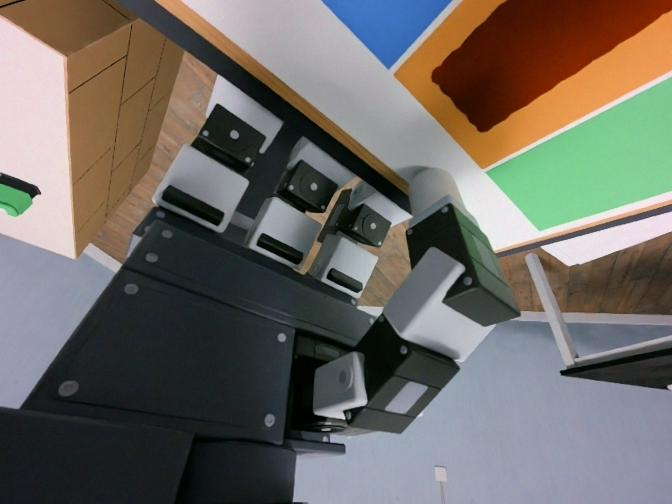

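Request:
move:
  arm1: {"joints": {"hand_thumb_ipl": -0.95}}

Request:
move:
  arm1: {"joints": {"hand_thumb_mcp": 0.2}}
  cameras: ["arm1_cam_wrist"]

Scene clock: 301.47 s.
Joint torques (N m): arm1=[-2.02 -10.87 13.52 -0.08 0.08 -0.16] | arm2=[0.56 -12.69 12.29 -0.06 0 0.07] | arm3=[0.67 -15.21 9.7 0.01 0.1 0.11]
Motor temperatures (°C): arm1=[24 26 37 24 24 26] | arm2=[27 24 35 27 24 23] | arm3=[26 29 33 24 24 24]
Heat: arm1: hottest joint3_rad 37 °C; arm2: hottest joint3_rad 35 °C; arm3: hottest joint3_rad 33 °C.
move: arm1 done
Joint velocities: within noise
arm1.joint_positions: joint1_rad=-1.606 joint2_rad=+1.646 joint3_rad=+1.555 joint4_rad=-1.622 joint5_rad=-0.001 joint6_rad=-0.003 hand_index_mcp=+0.117 hand_index_abd=+0.003 hand_index_pip=-0.361 hand_index_dip=+0.701 hand_middle_mcp=+0.126 hand_middle_abd=+0.001 hand_middle_pip=-0.357 hand_middle_dip=+0.703 hand_ring_mcp=+0.168 hand_ring_abd=+0.001 hand_ring_pip=-0.399 hand_ring_dip=+0.704 hand_thumb_cmc=-0.568 hand_thumb_axl=+0.677 hand_thumb_mcp=-0.090 hand_thumb_ipl=-0.946 hand_current_limit=+0.750 hand_speed=-0.750
arm1.joint_status: all done
arm1.hand_state: blocked,goal,goal,goal,blocked,goal,goal,goal,blocked,goal,goal,goal,goal,goal,goal,goal
arm1.index_mcp_current_ma: 34
arm1.index_abd_current_ma: 1
arm1.index_pip_current_ma: 12
arm1.index_dip_current_ma: 4
arm1.middle_mcp_current_ma: 46
arm1.middle_abd_current_ma: 0
arm1.middle_pip_current_ma: 19
arm1.middle_dip_current_ma: 7
arm1.ring_mcp_current_ma: 52
arm1.ring_abd_current_ma: 0
arm1.ring_pip_current_ma: 22
arm1.ring_dip_current_ma: 8
arm1.thumb_cmc_current_ma: 1
arm1.thumb_axl_current_ma: 0
arm1.thumb_mcp_current_ma: 0
arm1.thumb_ipl_current_ma: 4
arm1.hand_goal_index_mcp: 0.096
arm1.hand_goal_index_abd: 0.000
arm1.hand_goal_index_pip: -0.372
arm1.hand_goal_index_dip: 0.696
arm1.hand_goal_middle_mcp: 0.100
arm1.hand_goal_middle_abd: 0.000
arm1.hand_goal_middle_pip: -0.372
arm1.hand_goal_middle_dip: 0.696
arm1.hand_goal_ring_mcp: 0.140
arm1.hand_goal_ring_abd: 0.000
arm1.hand_goal_ring_pip: -0.416
arm1.hand_goal_ring_dip: 0.696
arm1.hand_goal_thumb_cmc: -0.570
arm1.hand_goal_thumb_axl: 0.678
arm1.hand_goal_thumb_mcp: -0.090
arm1.hand_goal_thumb_ipl: -0.950
arm1.hand: x=-0.0181 y=+0.6061 z=+0.9951 quat_wxyz=(-0.078, +0.985, +0.154, -0.013) (m; scene frame)
arm1.hand_target: x=-0.0152 y=+0.5908 z=+1.0109 quat_wxyz=(-0.060, +0.986, +0.158, -0.010) (m; scene frame)
arm1.hand_status: not commanded
arm2, arm3: as last shown
arm2.joint_positions: joint1_rad=-1.225 joint2_rad=+1.628 joint3_rad=+1.375 joint4_rad=-1.519 joint5_rad=-0.002 joint6_rad=+0.052 hand_index_mcp=+0.154 hand_index_abd=-0.001 hand_index_pip=-0.356 hand_index_dip=+0.704 hand_middle_mcp=+0.146 hand_middle_abd=+0.001 hand_middle_pip=-0.361 hand_middle_dip=+0.701 hand_ring_mcp=+0.163 hand_ring_abd=+0.001 hand_ring_pip=-0.407 hand_ring_dip=+0.701 hand_thumb_cmc=-0.569 hand_thumb_axl=+0.679 hand_thumb_mcp=-0.030 hand_thumb_ipl=-0.643 hand_current_limit=+0.750 hand_speed=-0.750
arm2.hand_state: blocked,goal,goal,goal,blocked,goal,goal,goal,goal,goal,goal,goal,goal,goal,goal,goal
arm2.middle_mcp_current_ma: 85
arm2.middle_pip_current_ma: 42
arm2.middle_dip_current_ma: 18
arm2.ring_mcp_current_ma: 71
arm2.ring_pip_current_ma: 32
arm2.ring_dip_current_ma: 17
arm2.thumb_cmc_current_ma: 4
arm2.thumb_mcp_current_ma: 1
arm2.thumb_ipl_current_ma: -4
pictures: none

Scene clock: 302.33 s.
Joint torques (N m): arm1=[-2.02 -10.93 13.5 -0.09 0.07 -0.17] | arm2=[0.56 -12.69 12.29 -0.05 0 0.07] | arm3=[0.62 -15.21 9.72 0.02 0.1 0.11]
Motor temperatures (°C): arm1=[24 26 37 24 24 26] | arm2=[27 24 35 27 24 23] | arm3=[26 29 33 24 24 24]
Heat: arm1: hottest joint3_rad 37 °C; arm2: hottest joint3_rad 35 °C; arm3: hottest joint3_rad 33 °C.
move: arm1 done
Joint velocities: within noise
arm1.joint_positions: joint1_rad=-1.606 joint2_rad=+1.646 joint3_rad=+1.555 joint4_rad=-1.622 joint5_rad=-0.001 joint6_rad=-0.003 hand_index_mcp=+0.117 hand_index_abd=+0.003 hand_index_pip=-0.361 hand_index_dip=+0.701 hand_middle_mcp=+0.126 hand_middle_abd=+0.001 hand_middle_pip=-0.357 hand_middle_dip=+0.703 hand_ring_mcp=+0.168 hand_ring_abd=+0.001 hand_ring_pip=-0.399 hand_ring_dip=+0.704 hand_thumb_cmc=-0.568 hand_thumb_axl=+0.677 hand_thumb_mcp=+0.191 hand_thumb_ipl=-0.947 hand_current_limit=+0.750 hand_speed=-0.750
arm1.joint_status: all done
arm1.hand_state: blocked,goal,goal,goal,blocked,goal,goal,goal,blocked,goal,goal,goal,goal,goal,goal,goal
arm1.index_mcp_current_ma: 34
arm1.index_abd_current_ma: 1
arm1.index_pip_current_ma: 12
arm1.index_dip_current_ma: 4
arm1.middle_mcp_current_ma: 46
arm1.middle_abd_current_ma: 0
arm1.middle_pip_current_ma: 19
arm1.middle_dip_current_ma: 7
arm1.ring_mcp_current_ma: 52
arm1.ring_abd_current_ma: 0
arm1.ring_pip_current_ma: 22
arm1.ring_dip_current_ma: 8
arm1.thumb_cmc_current_ma: 1
arm1.thumb_axl_current_ma: 0
arm1.thumb_mcp_current_ma: -13
arm1.thumb_ipl_current_ma: 3
arm1.hand_goal_index_mcp: 0.096
arm1.hand_goal_index_abd: 0.000
arm1.hand_goal_index_pip: -0.372
arm1.hand_goal_index_dip: 0.696
arm1.hand_goal_middle_mcp: 0.100
arm1.hand_goal_middle_abd: 0.000
arm1.hand_goal_middle_pip: -0.372
arm1.hand_goal_middle_dip: 0.696
arm1.hand_goal_ring_mcp: 0.140
arm1.hand_goal_ring_abd: 0.000
arm1.hand_goal_ring_pip: -0.416
arm1.hand_goal_ring_dip: 0.696
arm1.hand_goal_thumb_cmc: -0.570
arm1.hand_goal_thumb_axl: 0.678
arm1.hand_goal_thumb_mcp: 0.200
arm1.hand_goal_thumb_ipl: -0.950
arm1.hand: x=-0.0181 y=+0.6061 z=+0.9951 quat_wxyz=(-0.078, +0.985, +0.154, -0.013) (m; scene frame)
arm1.hand_target: x=-0.0152 y=+0.5908 z=+1.0109 quat_wxyz=(-0.060, +0.986, +0.158, -0.010) (m; scene frame)
arm1.hand_status: not commanded
arm2, arm3: as last shown
pictures: arm1_cam_wrist
Images, in order (width x height): arm1_cam_wrist 672x504.

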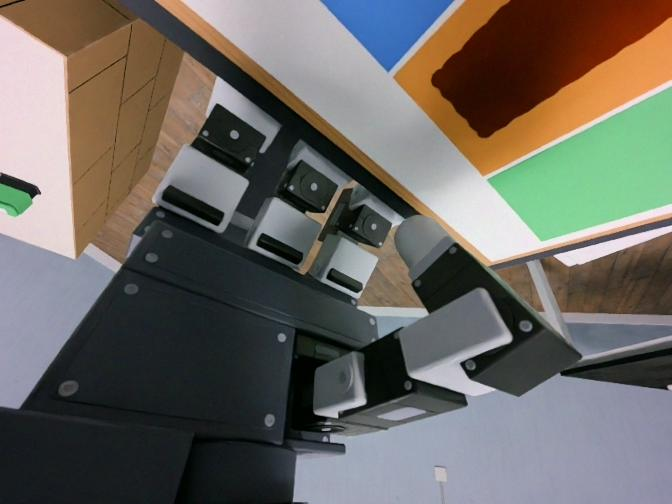

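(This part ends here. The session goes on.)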